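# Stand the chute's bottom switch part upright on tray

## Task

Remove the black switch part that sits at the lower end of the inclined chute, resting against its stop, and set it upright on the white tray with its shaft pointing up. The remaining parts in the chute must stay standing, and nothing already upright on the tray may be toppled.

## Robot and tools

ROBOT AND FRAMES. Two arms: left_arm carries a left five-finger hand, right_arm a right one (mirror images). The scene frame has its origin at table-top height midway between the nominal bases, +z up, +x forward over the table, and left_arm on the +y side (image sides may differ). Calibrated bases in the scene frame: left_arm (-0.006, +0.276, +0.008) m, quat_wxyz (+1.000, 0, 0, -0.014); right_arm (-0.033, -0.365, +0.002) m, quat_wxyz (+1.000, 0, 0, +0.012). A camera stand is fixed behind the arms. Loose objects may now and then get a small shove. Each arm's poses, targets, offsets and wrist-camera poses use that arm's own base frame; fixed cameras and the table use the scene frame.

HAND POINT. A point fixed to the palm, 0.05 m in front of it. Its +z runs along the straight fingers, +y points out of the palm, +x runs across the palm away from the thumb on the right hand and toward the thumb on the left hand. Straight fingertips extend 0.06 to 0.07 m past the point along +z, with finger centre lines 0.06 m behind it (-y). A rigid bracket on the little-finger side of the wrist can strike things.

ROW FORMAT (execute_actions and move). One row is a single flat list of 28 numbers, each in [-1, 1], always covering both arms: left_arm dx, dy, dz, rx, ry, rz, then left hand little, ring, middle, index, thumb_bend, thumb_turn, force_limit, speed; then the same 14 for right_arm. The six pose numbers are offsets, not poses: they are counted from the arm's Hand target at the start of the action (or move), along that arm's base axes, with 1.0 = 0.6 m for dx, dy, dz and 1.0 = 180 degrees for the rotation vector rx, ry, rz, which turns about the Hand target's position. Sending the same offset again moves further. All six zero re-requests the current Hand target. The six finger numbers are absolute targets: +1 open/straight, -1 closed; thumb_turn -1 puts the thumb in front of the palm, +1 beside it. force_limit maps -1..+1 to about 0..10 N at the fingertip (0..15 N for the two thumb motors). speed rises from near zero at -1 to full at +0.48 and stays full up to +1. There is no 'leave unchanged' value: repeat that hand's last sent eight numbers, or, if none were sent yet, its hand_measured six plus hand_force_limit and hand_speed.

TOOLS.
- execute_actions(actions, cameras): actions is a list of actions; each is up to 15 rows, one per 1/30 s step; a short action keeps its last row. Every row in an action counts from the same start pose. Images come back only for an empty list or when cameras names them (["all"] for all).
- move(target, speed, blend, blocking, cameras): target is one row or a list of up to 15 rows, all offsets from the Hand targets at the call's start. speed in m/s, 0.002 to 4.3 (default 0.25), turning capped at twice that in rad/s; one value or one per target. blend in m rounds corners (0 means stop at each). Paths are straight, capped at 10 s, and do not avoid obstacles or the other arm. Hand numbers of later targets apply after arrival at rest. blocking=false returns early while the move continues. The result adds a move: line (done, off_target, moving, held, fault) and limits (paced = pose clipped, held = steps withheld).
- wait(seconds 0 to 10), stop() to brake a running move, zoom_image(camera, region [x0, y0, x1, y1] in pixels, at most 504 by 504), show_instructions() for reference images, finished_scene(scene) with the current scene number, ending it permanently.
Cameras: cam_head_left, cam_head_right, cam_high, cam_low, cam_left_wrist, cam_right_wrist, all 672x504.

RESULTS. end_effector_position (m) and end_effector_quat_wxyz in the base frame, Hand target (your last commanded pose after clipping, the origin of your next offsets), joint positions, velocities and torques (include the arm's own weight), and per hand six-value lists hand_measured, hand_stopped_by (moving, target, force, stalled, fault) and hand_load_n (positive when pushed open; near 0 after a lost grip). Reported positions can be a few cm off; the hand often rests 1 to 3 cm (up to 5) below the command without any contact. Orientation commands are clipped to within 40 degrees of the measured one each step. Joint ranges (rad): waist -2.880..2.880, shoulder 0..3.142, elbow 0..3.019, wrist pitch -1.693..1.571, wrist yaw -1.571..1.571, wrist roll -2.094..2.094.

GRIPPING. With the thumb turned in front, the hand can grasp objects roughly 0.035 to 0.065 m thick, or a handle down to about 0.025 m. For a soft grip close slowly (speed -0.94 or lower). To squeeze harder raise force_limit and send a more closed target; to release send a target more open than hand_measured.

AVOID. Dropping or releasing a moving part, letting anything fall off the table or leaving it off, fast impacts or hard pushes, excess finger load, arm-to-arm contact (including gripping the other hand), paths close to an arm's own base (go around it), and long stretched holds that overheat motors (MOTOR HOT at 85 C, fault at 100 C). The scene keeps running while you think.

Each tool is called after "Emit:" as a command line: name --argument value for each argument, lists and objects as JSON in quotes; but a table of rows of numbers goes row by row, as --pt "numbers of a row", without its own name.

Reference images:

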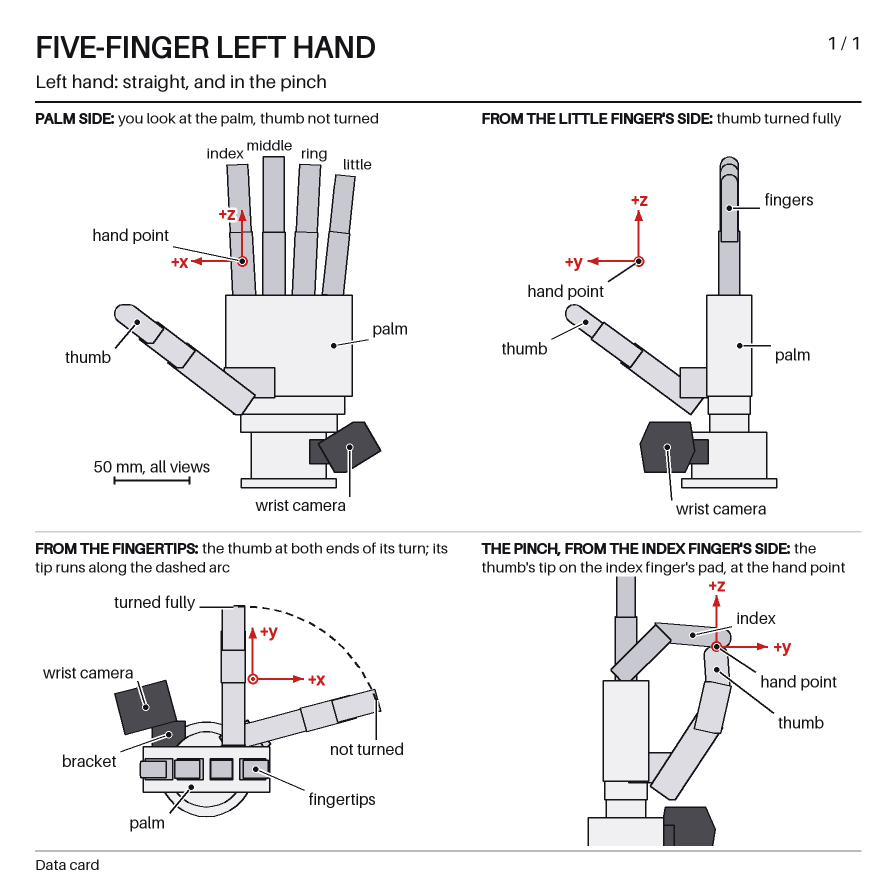

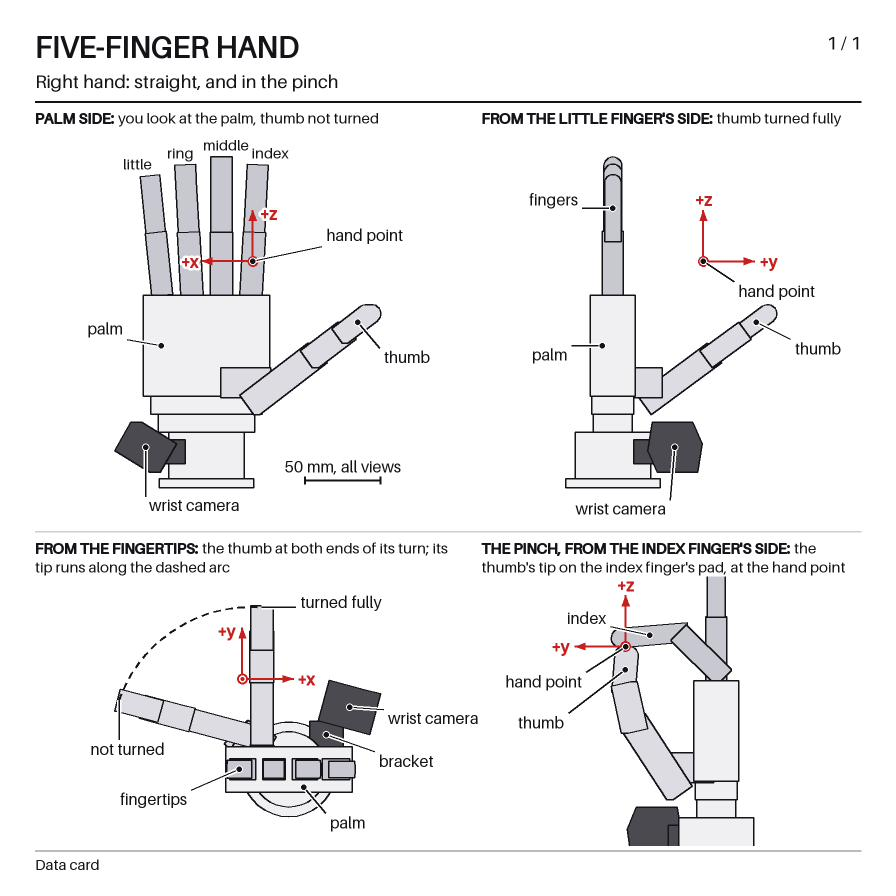

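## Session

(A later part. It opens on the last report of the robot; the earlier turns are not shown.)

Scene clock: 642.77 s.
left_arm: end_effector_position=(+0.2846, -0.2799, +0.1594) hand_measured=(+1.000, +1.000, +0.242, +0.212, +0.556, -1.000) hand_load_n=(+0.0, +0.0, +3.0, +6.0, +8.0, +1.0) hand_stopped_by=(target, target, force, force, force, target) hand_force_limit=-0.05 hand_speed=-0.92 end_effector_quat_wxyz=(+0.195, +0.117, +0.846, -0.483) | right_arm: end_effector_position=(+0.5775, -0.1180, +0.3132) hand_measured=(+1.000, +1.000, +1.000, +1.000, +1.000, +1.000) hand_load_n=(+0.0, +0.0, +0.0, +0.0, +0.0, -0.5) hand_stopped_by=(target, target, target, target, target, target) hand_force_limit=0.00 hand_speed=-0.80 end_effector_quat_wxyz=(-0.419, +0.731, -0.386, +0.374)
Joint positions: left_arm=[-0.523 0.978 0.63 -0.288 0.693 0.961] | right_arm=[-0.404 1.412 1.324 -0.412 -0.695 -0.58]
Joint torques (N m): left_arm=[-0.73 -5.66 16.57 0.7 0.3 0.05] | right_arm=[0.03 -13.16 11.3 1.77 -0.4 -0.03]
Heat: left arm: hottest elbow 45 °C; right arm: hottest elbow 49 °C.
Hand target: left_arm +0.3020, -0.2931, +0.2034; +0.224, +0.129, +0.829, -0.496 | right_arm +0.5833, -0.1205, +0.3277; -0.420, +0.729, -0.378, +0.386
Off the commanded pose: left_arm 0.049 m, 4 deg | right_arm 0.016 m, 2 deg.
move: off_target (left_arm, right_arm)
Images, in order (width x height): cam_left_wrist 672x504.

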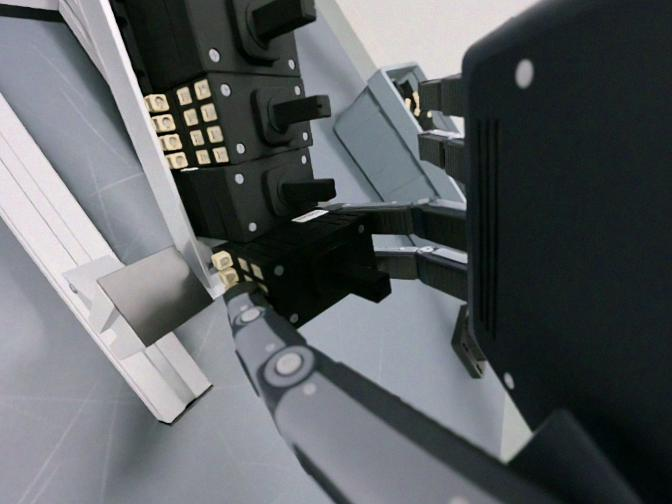

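Emit:
move --pt "0.005 -0.01 0.05 0 0 0 1 1 0.0 0.0 0.25 -1 -0.05 -0.92 0 0 0 0 0 0 1 1 1 1 1 1 0 -0.8" --pt "-0.02 -0.01 0.16 0 0 0 1 1 0.0 0.0 0.25 -1 -0.05 -0.92 0 0 0 0 0 0 1 1 1 1 1 1 0 -0.8" --speed 0.06 --blend '[0.01,0]' --cameras '["cam_left_wrist","cam_low","cam_high","cam_head_left"]'

Emit:
zoom_image --camera "cam_low" --region '[280, 150, 360, 230]'

Emit:
zoom_image --camera "cam_high" --region '[260, 140, 360, 240]'

Scene clock: 652.03 s.
left_arm: end_effector_position=(+0.2826, -0.2894, +0.2563) hand_measured=(+1.000, +1.000, +0.240, +0.210, +0.554, -1.000) hand_load_n=(+0.0, +0.0, +0.0, +1.0, +1.5, +0.0) hand_stopped_by=(target, target, force, force, force, target) hand_force_limit=-0.05 hand_speed=-0.92 end_effector_quat_wxyz=(+0.202, +0.120, +0.843, -0.483) | right_arm: end_effector_position=(+0.5775, -0.1180, +0.3132) hand_measured=(+1.000, +1.000, +1.000, +1.000, +1.000, +1.000) hand_load_n=(+0.0, +0.0, +0.0, +0.0, +0.0, -0.5) hand_stopped_by=(target, target, target, target, target, target) hand_force_limit=0.00 hand_speed=-0.80 end_effector_quat_wxyz=(-0.419, +0.731, -0.386, +0.374)
Joint positions: left_arm=[-0.559 0.914 0.848 -0.543 0.66 0.941] | right_arm=[-0.404 1.412 1.324 -0.412 -0.695 -0.58]
Joint torques (N m): left_arm=[-1.08 -5.07 17.21 0.51 0.26 -0.02] | right_arm=[0.21 -12.57 11.3 1.83 -0.42 -0.01]
Heat: left arm: hottest elbow 46 °C; right arm: hottest elbow 49 °C.
Hand target: left_arm +0.2898, -0.2992, +0.2993; +0.224, +0.129, +0.829, -0.496 | right_arm +0.5833, -0.1205, +0.3277; -0.420, +0.729, -0.378, +0.386
Off the commanded pose: left_arm 0.045 m, 4 deg | right_arm 0.016 m, 2 deg.
move: off_target (left_arm, right_arm)
Images, in order (width x height): cam_head_left 672x504, cam_high 672x504, cam_low 672x504, cam_left_wrist 672x504.

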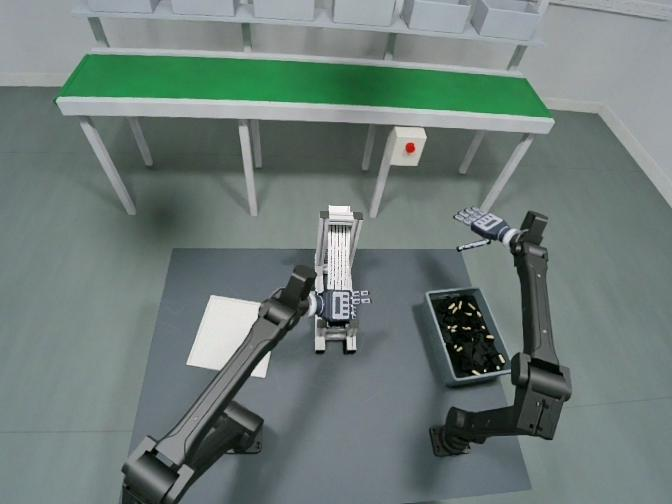

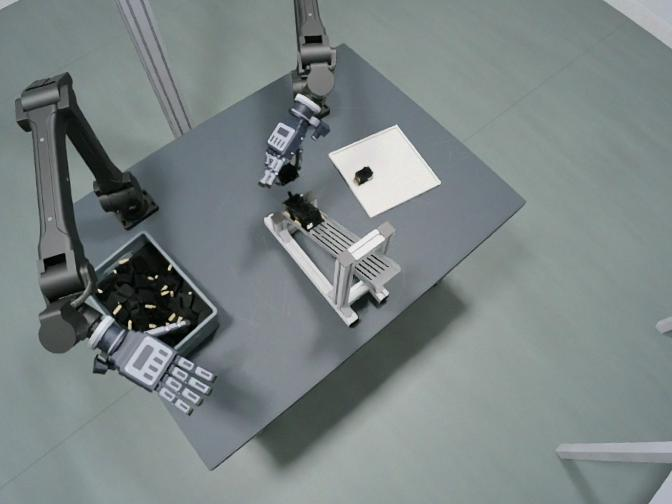

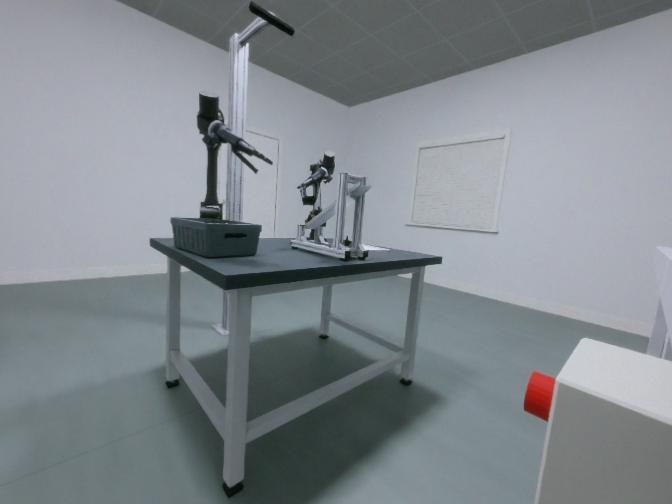

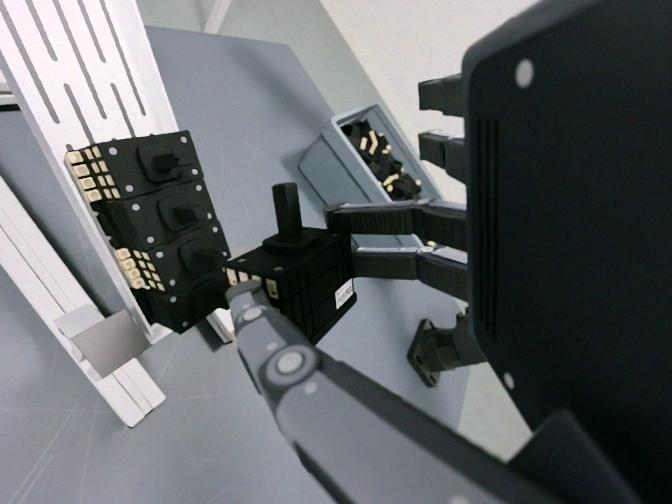

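Scaled by 6.300 from the camera's 672x504 image, which has a finer 960x720 frame.

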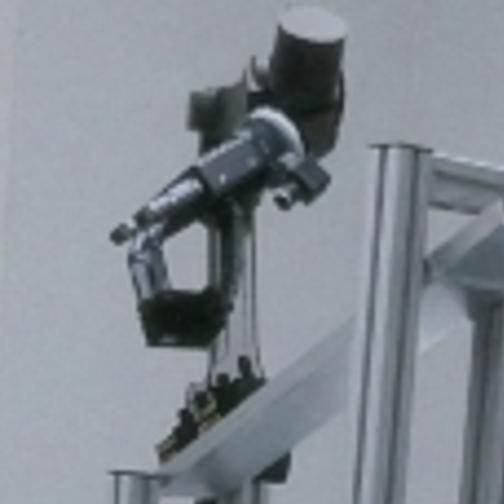

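Scaled by 5.040 from the camera's 672x504 image, which has a finer 960x720 frame.

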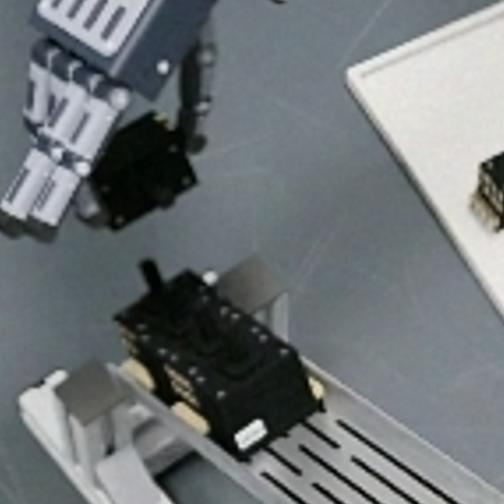

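Emit:
zoom_image --camera "cam_left_wrist" --region '[180, 160, 400, 360]'

Emit:
zoom_image --camera "cam_low" --region '[290, 170, 340, 220]'

Scaled by 2.291 from the camera's 672x504 image, which has a finer 960x720 frame.

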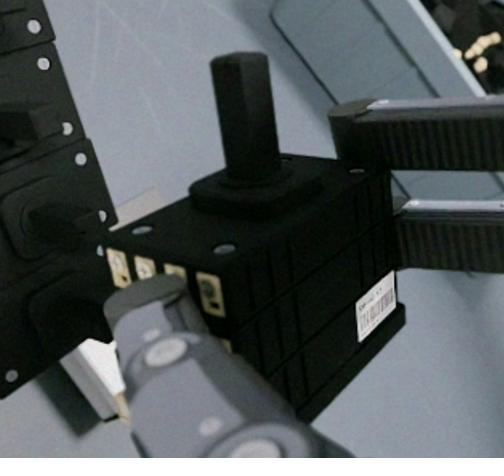

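Scaled by 10.080 from the camera's 672x504 image, which has a finer 960x720 frame.

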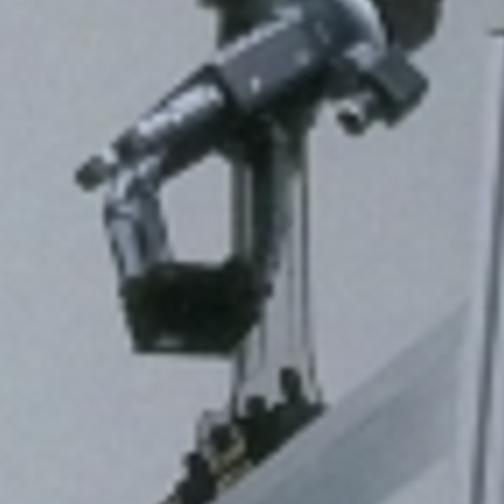

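Emit:
move --target '[0,0,0,0,0,0,1,1,0.0,-0.05,0.2,-1,-0.2,-0.95,0,0,0,0,0,0,1,1,1,1,1,1,0,-0.8]' --speed 0.06 --cameras '["cam_left_wrist"]'

Emit:
zoom_image --camera "cam_left_wrist" --region '[180, 160, 400, 360]'

Scene clock: 688.70 s.
left_arm: end_effector_position=(+0.2826, -0.2894, +0.2563) hand_measured=(+1.000, +1.000, +0.240, +0.198, +0.544, -1.000) hand_load_n=(+0.0, +0.0, +0.0, +6.0, +5.5, +0.0) hand_stopped_by=(target, target, force, force, force, target) hand_force_limit=-0.20 hand_speed=-0.95 end_effector_quat_wxyz=(+0.202, +0.120, +0.843, -0.483) | right_arm: end_effector_position=(+0.5775, -0.1180, +0.3132) hand_measured=(+1.000, +1.000, +1.000, +1.000, +1.000, +1.000) hand_load_n=(+0.0, +0.0, +0.0, +0.0, +0.0, -0.5) hand_stopped_by=(target, target, target, target, target, target) hand_force_limit=0.00 hand_speed=-0.80 end_effector_quat_wxyz=(-0.419, +0.731, -0.386, +0.374)
Joint positions: left_arm=[-0.559 0.914 0.848 -0.543 0.66 0.941] | right_arm=[-0.404 1.412 1.324 -0.412 -0.695 -0.58]
Joint torques (N m): left_arm=[-1.03 -4.95 17.18 0.55 0.26 -0.01] | right_arm=[0.38 -12.57 11.25 1.73 -0.43 0]
Heat: left arm: hottest elbow 48 °C; right arm: hottest elbow 50 °C.
Hand target: left_arm +0.2898, -0.2992, +0.2993; +0.224, +0.129, +0.829, -0.496 | right_arm +0.5833, -0.1205, +0.3277; -0.420, +0.729, -0.378, +0.386
Off the commanded pose: left_arm 0.045 m, 4 deg | right_arm 0.016 m, 2 deg.
move: off_target (left_arm, right_arm)
Images, in order (width x height): cam_left_wrist 672x504.

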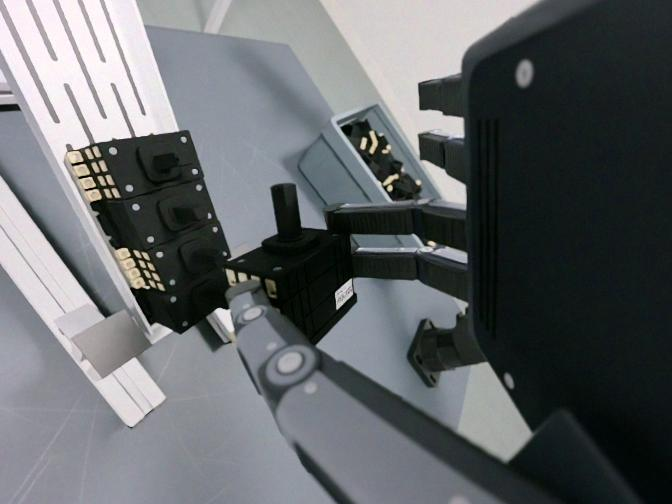

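Scaled by 2.291 from the camera's 672x504 image, which has a finer 960x720 frame.

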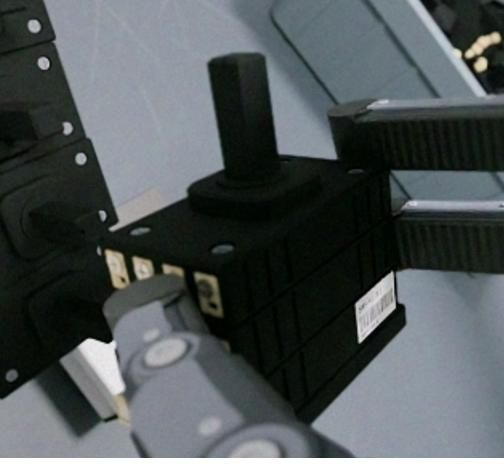

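Emit:
move --target '[0.042,0.582,-0.132,0.0542,-0.2067,0.1539,1,1,0.0,-0.05,0.2,-1,-0.2,-0.95,0,0,0,0,0,0,1,1,1,1,1,1,0,-0.8]' --speed 0.15 --cameras '["all"]'

Emit:
zoom_image --camera "cam_left_wrist" --region '[180, 160, 400, 360]'

Emit:
zoom_image --camera "cam_high" --region '[320, 90, 450, 220]'

Emit:
zoom_image --camera "cam_low" --region '[330, 180, 430, 270]'

Emit:
zoom_image --camera "cam_head_left" --region '[170, 280, 300, 400]'

Scene clock: 733.13 s.
left_arm: end_effector_position=(+0.3130, +0.0460, +0.2212) hand_measured=(+1.000, +1.000, +0.240, +0.198, +0.544, -1.000) hand_load_n=(+0.0, +0.0, +0.0, +5.5, +6.0, +0.0) hand_stopped_by=(target, target, force, force, force, target) hand_force_limit=-0.20 hand_speed=-0.95 end_effector_quat_wxyz=(+0.566, +0.091, +0.762, -0.301) | right_arm: end_effector_position=(+0.5775, -0.1180, +0.3132) hand_measured=(+1.000, +1.000, +1.000, +1.000, +1.000, +1.000) hand_load_n=(+0.0, +0.0, +0.0, +0.0, +0.0, +0.0) hand_stopped_by=(target, target, target, target, target, target) hand_force_limit=0.00 hand_speed=-0.80 end_effector_quat_wxyz=(-0.419, +0.731, -0.386, +0.374)
Joint positions: left_arm=[0.689 0.56 0.448 -0.478 1.244 1.766] | right_arm=[-0.404 1.412 1.324 -0.412 -0.695 -0.58]
Joint torques (N m): left_arm=[0.73 0.67 10.02 1.7 0.76 0.32] | right_arm=[0.09 -12.75 11.41 1.81 -0.42 0.01]
Heat: left arm: hottest elbow 50 °C; right arm: hottest elbow 50 °C.
Hand target: left_arm +0.3150, +0.0500, +0.2200; +0.573, +0.098, +0.760, -0.293 | right_arm +0.5833, -0.1205, +0.3277; -0.420, +0.729, -0.378, +0.386
Off the commanded pose: left_arm 0.005 m, 2 deg | right_arm 0.016 m, 2 deg.
move: off_target (right_arm)

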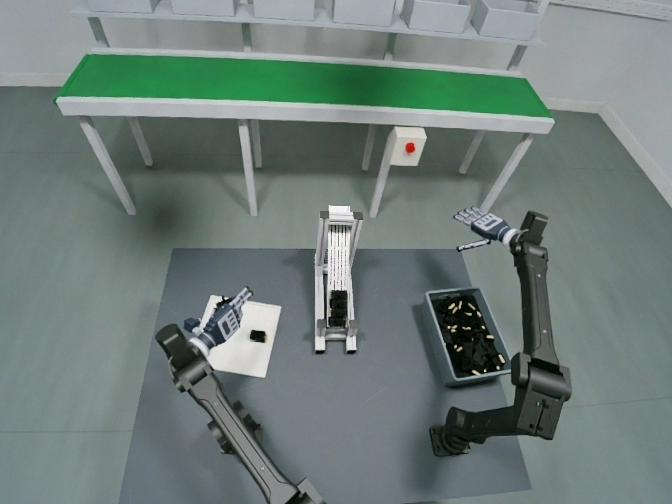

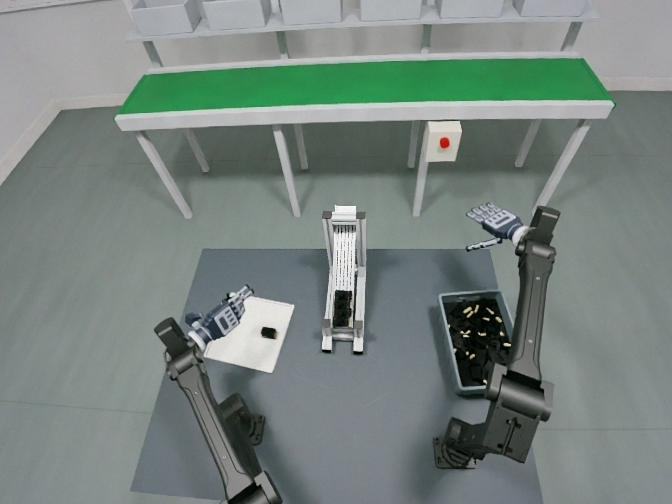

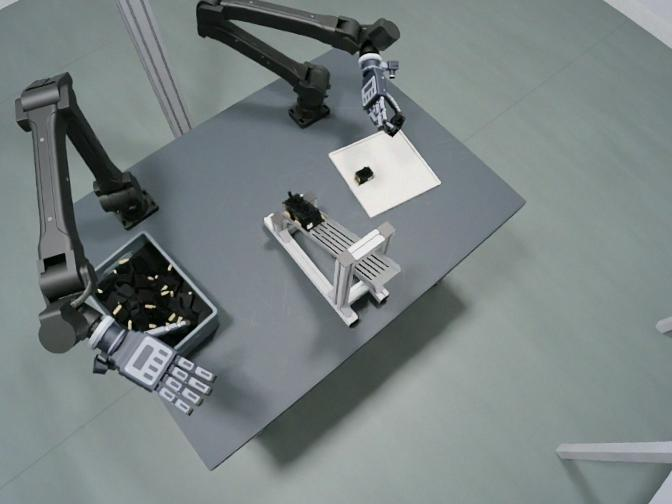

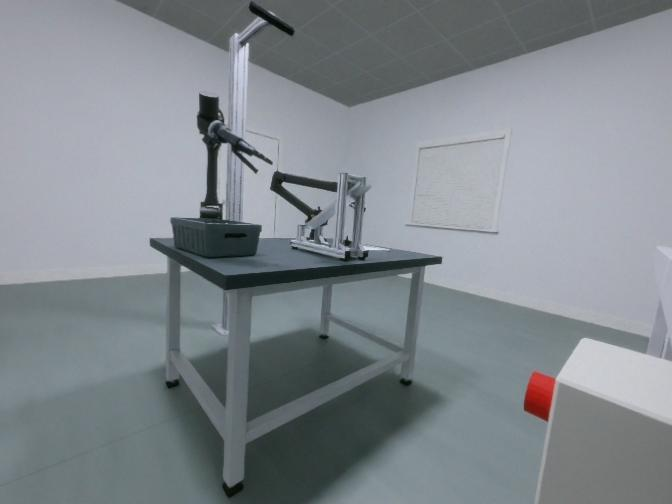

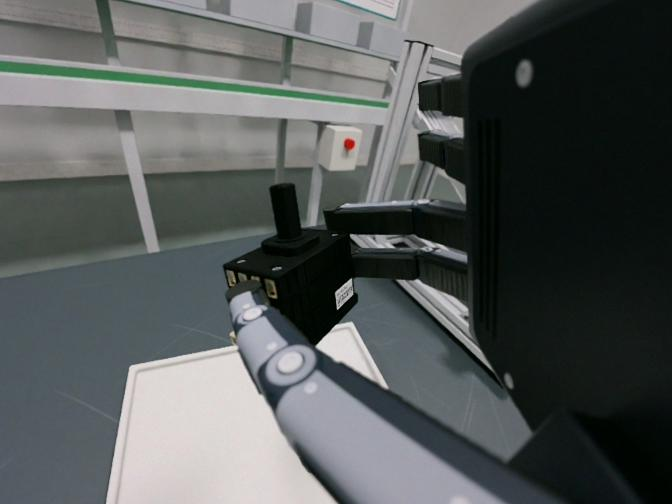

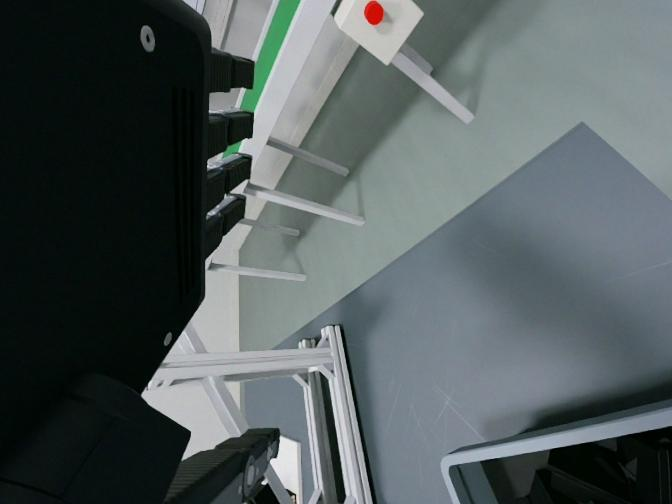

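Scaled by 2.291 from the camera's 672x504 image, which has a finer 960x720 frame.

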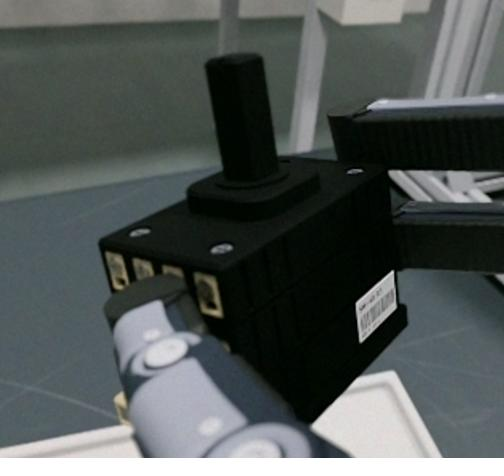

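Scaled by 3.877 from the camera's 672x504 image, which has a finer 960x720 frame.

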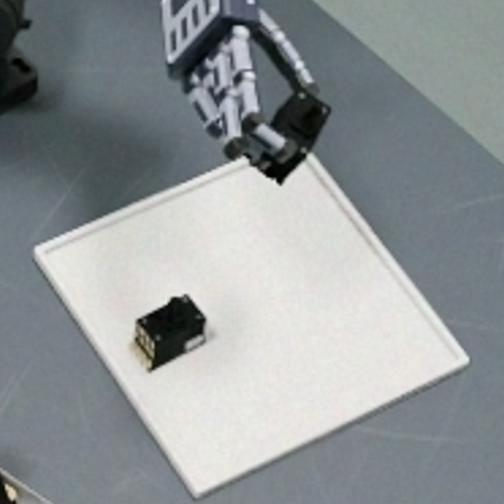

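Scaled by 5.040 from the camera's 672x504 image, which has a finer 960x720 frame.

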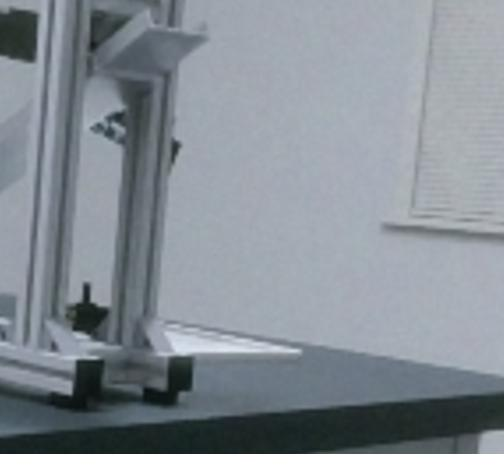

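Scaled by 3.877 from the camera's 672x504 image, which has a finer 960x720 frame.

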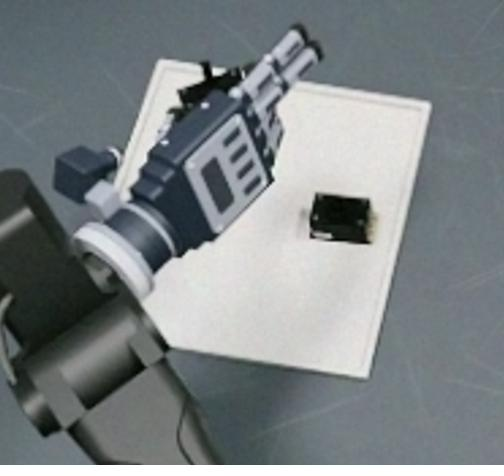

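Emit:
move --target '[0,0,-0.258,0.0165,-0.029,0,1,1,0.0,-0.05,0.2,-1,-0.2,-0.95,0,0,0,0,0,0,1,1,1,1,1,1,0,-0.8]' --speed 0.12 --cameras '["cam_left_wrist","cam_head_left","cam_head_right","cam_high","cam_low"]'

Emit:
zoom_image --camera "cam_left_wrist" --region '[180, 160, 400, 360]'

Emit:
zoom_image --camera "cam_high" --region '[320, 100, 420, 200]'

Emit:
zoom_image --camera "cam_head_left" --region '[180, 280, 280, 380]'

Scene clock: 755.00 s.
left_arm: end_effector_position=(+0.3172, +0.0503, +0.0675) hand_measured=(+1.000, +1.000, +0.240, +0.198, +0.544, -1.000) hand_load_n=(+0.0, +0.0, +0.0, +5.5, +5.5, +0.0) hand_stopped_by=(target, target, force, force, force, target) hand_force_limit=-0.20 hand_speed=-0.95 end_effector_quat_wxyz=(+0.602, +0.131, +0.741, -0.268) | right_arm: end_effector_position=(+0.5775, -0.1180, +0.3132) hand_measured=(+1.000, +1.000, +1.000, +1.000, +1.000, +1.000) hand_load_n=(+0.0, +0.0, +0.0, +0.0, +0.0, +0.0) hand_stopped_by=(target, target, target, target, target, target) hand_force_limit=0.00 hand_speed=-0.80 end_effector_quat_wxyz=(-0.419, +0.731, -0.386, +0.374)
Joint positions: left_arm=[0.701 1.119 0.072 0.59 1.266 1.766] | right_arm=[-0.404 1.412 1.324 -0.412 -0.695 -0.58]
Joint torques (N m): left_arm=[0.5 -1.55 5.2 1.81 0.51 0.02] | right_arm=[0.03 -12.86 11.26 1.85 -0.42 0.02]
Heat: left arm: hottest elbow 48 °C; right arm: hottest elbow 50 °C.
Hand target: left_arm +0.3150, +0.0500, +0.0653; +0.604, +0.126, +0.740, -0.268 | right_arm +0.5833, -0.1205, +0.3277; -0.420, +0.729, -0.378, +0.386
Off the commanded pose: left_arm 0.003 m, 1 deg | right_arm 0.016 m, 2 deg.
move: off_target (right_arm)
Images, in order (width x height): cam_head_left 672x504, cam_head_right 672x504, cam_high 672x504, cam_low 672x504, cam_left_wrist 672x504.

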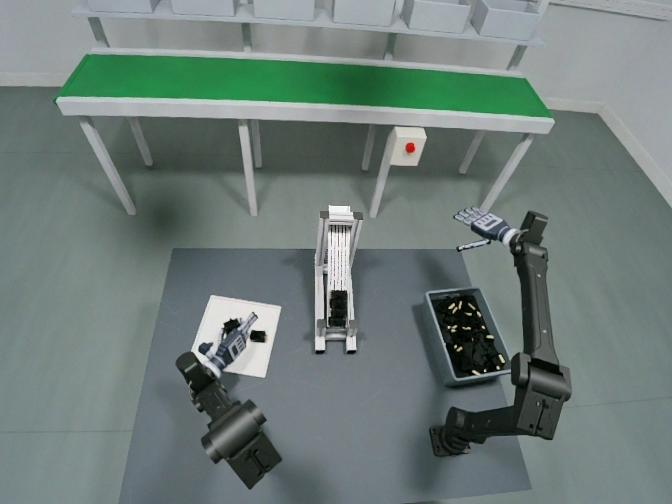

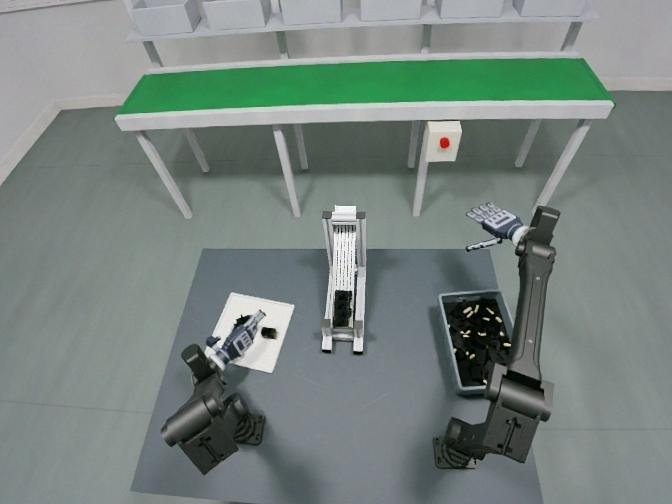

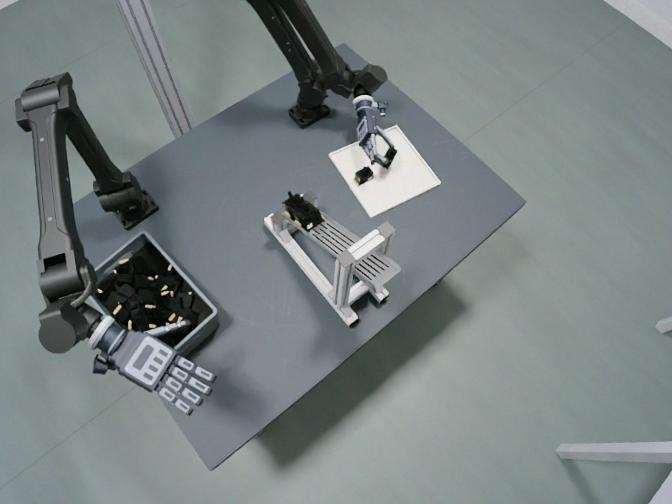

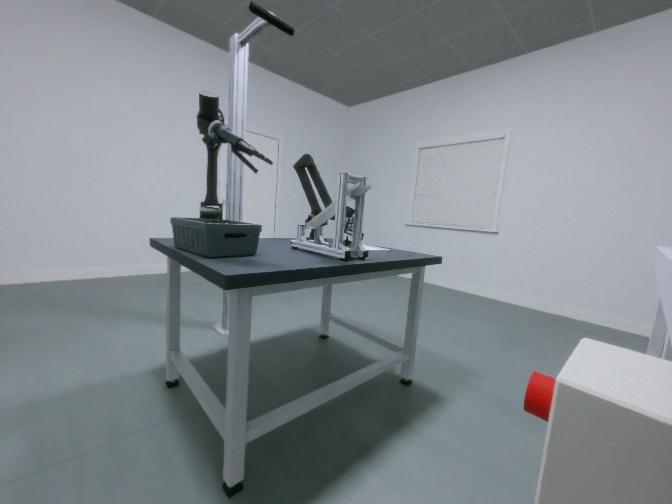

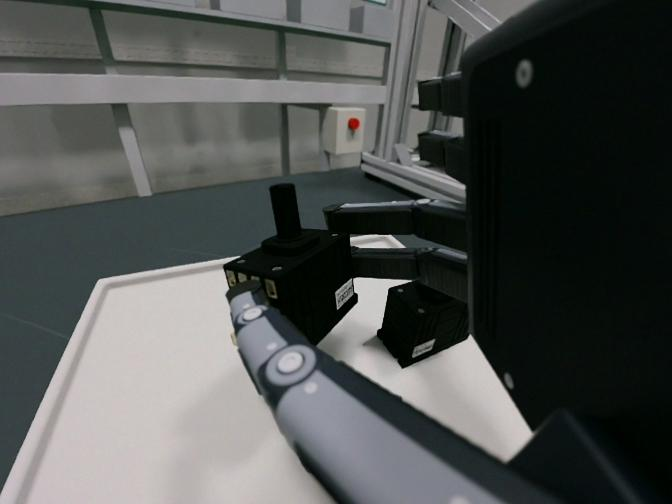

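Scaled by 2.291 from the camera's 672x504 image, which has a finer 960x720 frame.

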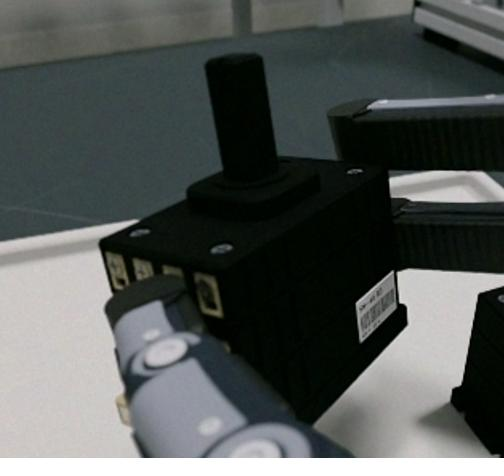

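Scaled by 5.040 from the camera's 672x504 image, which has a finer 960x720 frame.

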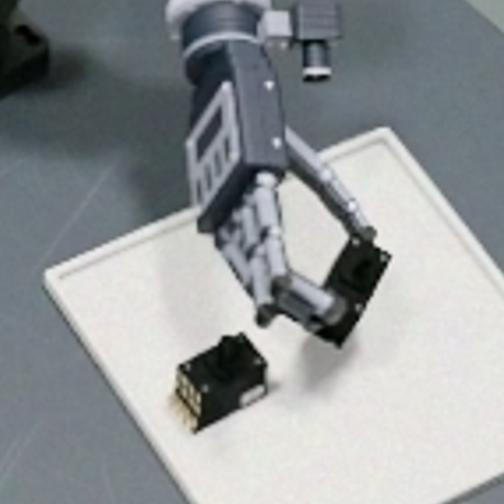

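Scaled by 5.040 from the camera's 672x504 image, which has a finer 960x720 frame.

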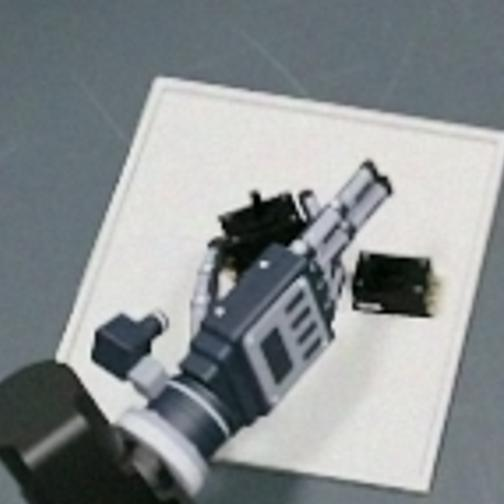

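Emit:
move --target '[0,0.025,-0.0417,0,0,0,1,1,0.0,-0.05,0.2,-1,-0.2,-0.95,0,0,0,0,0,0,1,1,1,1,1,1,0,-0.8]' --speed 0.06 --cameras '["cam_left_wrist","cam_high","cam_head_left"]'

Emit:
zoom_image --camera "cam_left_wrist" --region '[180, 160, 480, 400]'

Emit:
zoom_image --camera "cam_high" --region '[330, 120, 410, 200]'

Emit:
zoom_image --camera "cam_head_left" --region '[190, 290, 270, 370]'

Scene clock: 778.63 s.
left_arm: end_effector_position=(+0.3109, +0.0582, +0.0359) hand_measured=(+1.000, +1.000, +0.240, +0.198, +0.544, -1.000) hand_load_n=(+0.0, +0.0, +0.0, +6.0, +6.0, +0.5) hand_stopped_by=(target, target, force, force, force, target) hand_force_limit=-0.20 hand_speed=-0.95 end_effector_quat_wxyz=(+0.595, +0.119, +0.744, -0.279) | right_arm: end_effector_position=(+0.5775, -0.1180, +0.3132) hand_measured=(+1.000, +1.000, +1.000, +1.000, +1.000, +1.000) hand_load_n=(+0.0, +0.0, +0.0, +0.0, +0.0, -0.5) hand_stopped_by=(target, target, target, target, target, target) hand_force_limit=0.00 hand_speed=-0.80 end_effector_quat_wxyz=(-0.419, +0.731, -0.386, +0.374)
Joint positions: left_arm=[0.759 1.357 0.072 0.712 1.316 1.85] | right_arm=[-0.404 1.412 1.324 -0.412 -0.695 -0.58]
Joint torques (N m): left_arm=[0.85 -2.78 4.68 1.68 0.78 0.23] | right_arm=[0.09 -12.81 11.29 1.91 -0.41 0.03]
Heat: left arm: hottest elbow 44 °C; right arm: hottest elbow 50 °C.
Hand target: left_arm +0.3150, +0.0651, +0.0403; +0.604, +0.126, +0.740, -0.268 | right_arm +0.5833, -0.1205, +0.3277; -0.420, +0.729, -0.378, +0.386
Off the commanded pose: left_arm 0.009 m, 2 deg | right_arm 0.016 m, 2 deg.
move: off_target (right_arm)
Images, in order (width x height): cam_head_left 672x504, cam_high 672x504, cam_left_wrist 672x504.

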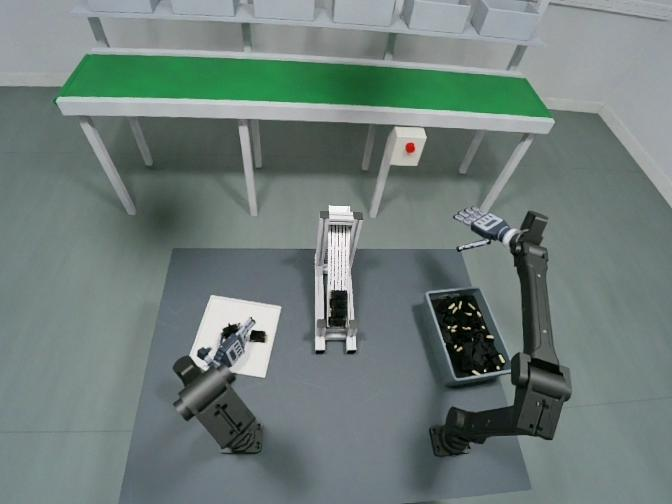

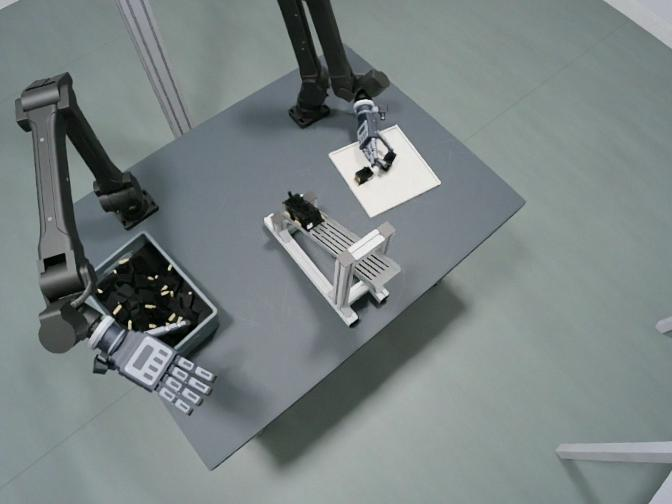

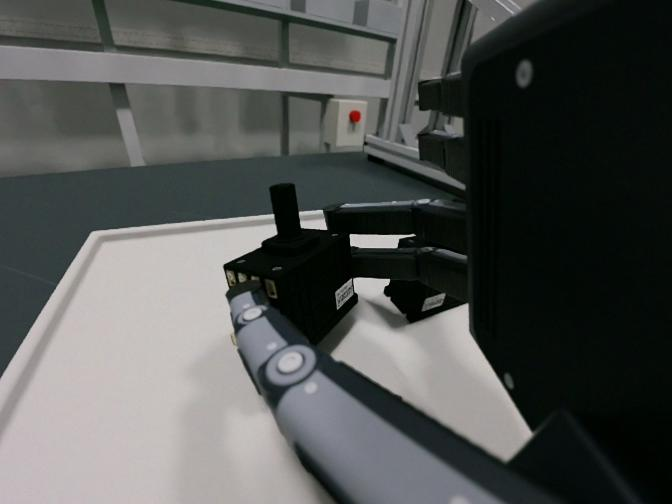

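Scaled by 1.680 from the camera's 672x504 image, which has a finer 960x720 frame.

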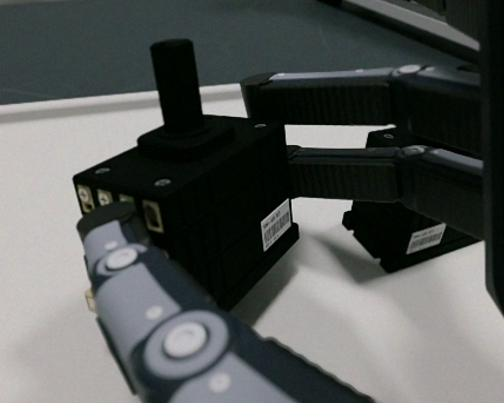

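Scaled by 6.300 from the camera's 672x504 image, which has a finer 960x720 frame.

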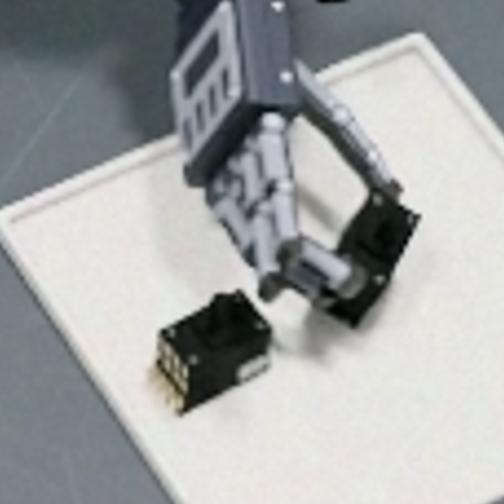

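Scaled by 6.300 from the camera's 672x504 image, which has a finer 960x720 frame.

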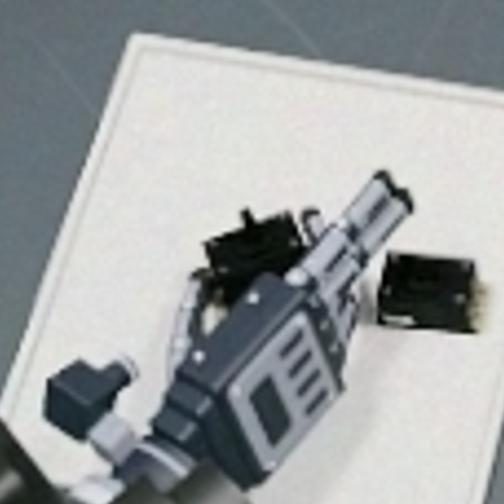

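Emit:
move --target '[0,0,-0.025,0,0,0,1,1,0.0,-0.05,0.2,-1,-0.2,-0.95,0,0,0,0,0,0,1,1,1,1,1,1,0,-0.8]' --speed 0.03 --cameras '["cam_left_wrist","cam_high"]'

Emit:
zoom_image --camera "cam_left_wrist" --region '[180, 160, 480, 400]'

Emit:
zoom_image --camera "cam_high" --region '[350, 130, 410, 190]'

Scene clock: 788.57 s.
left_arm: end_effector_position=(+0.3129, +0.0594, +0.0240) hand_measured=(+1.000, +1.000, +0.240, +0.198, +0.544, -1.000) hand_load_n=(+0.0, +0.0, +0.0, +5.5, +5.5, +0.0) hand_stopped_by=(target, target, force, force, force, target) hand_force_limit=-0.20 hand_speed=-0.95 end_effector_quat_wxyz=(+0.599, +0.129, +0.741, -0.274) | right_arm: end_effector_position=(+0.5775, -0.1180, +0.3132) hand_measured=(+1.000, +1.000, +1.000, +1.000, +1.000, +1.000) hand_load_n=(+0.0, -0.5, +0.0, -0.5, +0.0, +0.0) hand_stopped_by=(target, target, target, target, target, target) hand_force_limit=0.00 hand_speed=-0.80 end_effector_quat_wxyz=(-0.419, +0.731, -0.386, +0.374)
Joint positions: left_arm=[0.76 1.508 0.072 0.868 1.323 1.869] | right_arm=[-0.404 1.412 1.324 -0.412 -0.695 -0.58]
Joint torques (N m): left_arm=[0.73 -3.43 2.96 1.68 0.51 0.03] | right_arm=[-0.15 -12.63 11.19 1.85 -0.45 0]
Heat: left arm: hottest elbow 43 °C; right arm: hottest elbow 50 °C.
Hand target: left_arm +0.3150, +0.0651, +0.0253; +0.604, +0.126, +0.740, -0.268 | right_arm +0.5833, -0.1205, +0.3277; -0.420, +0.729, -0.378, +0.386
Off the commanded pose: left_arm 0.006 m, 1 deg | right_arm 0.016 m, 2 deg.
move: off_target (right_arm)
Images, in order (width x height): cam_high 672x504, cam_left_wrist 672x504.

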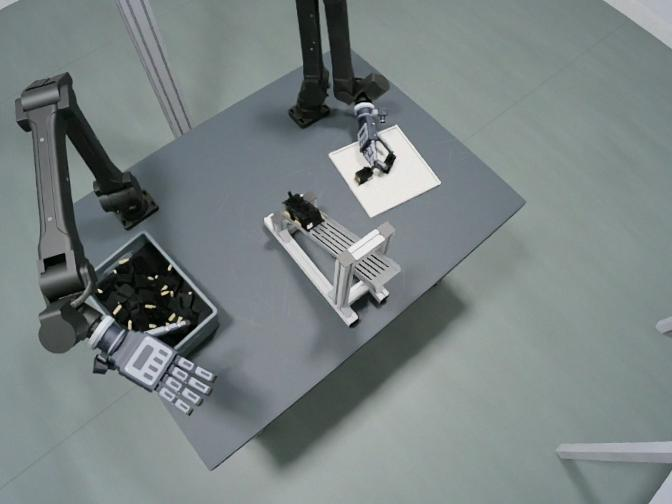

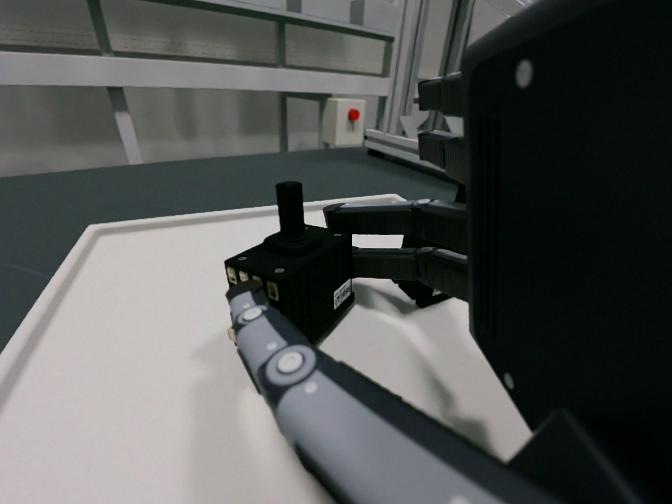

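Scaled by 1.680 from the camera's 672x504 image, which has a finer 960x720 frame.

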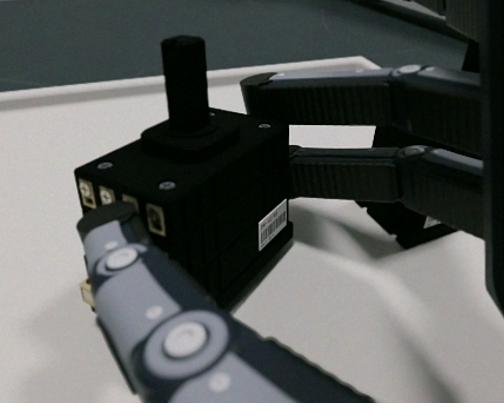

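Scaled by 8.400 from the camera's 672x504 image, which has a finer 960x720 frame.

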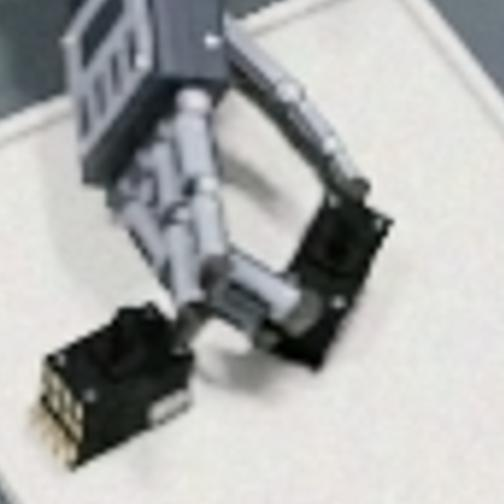

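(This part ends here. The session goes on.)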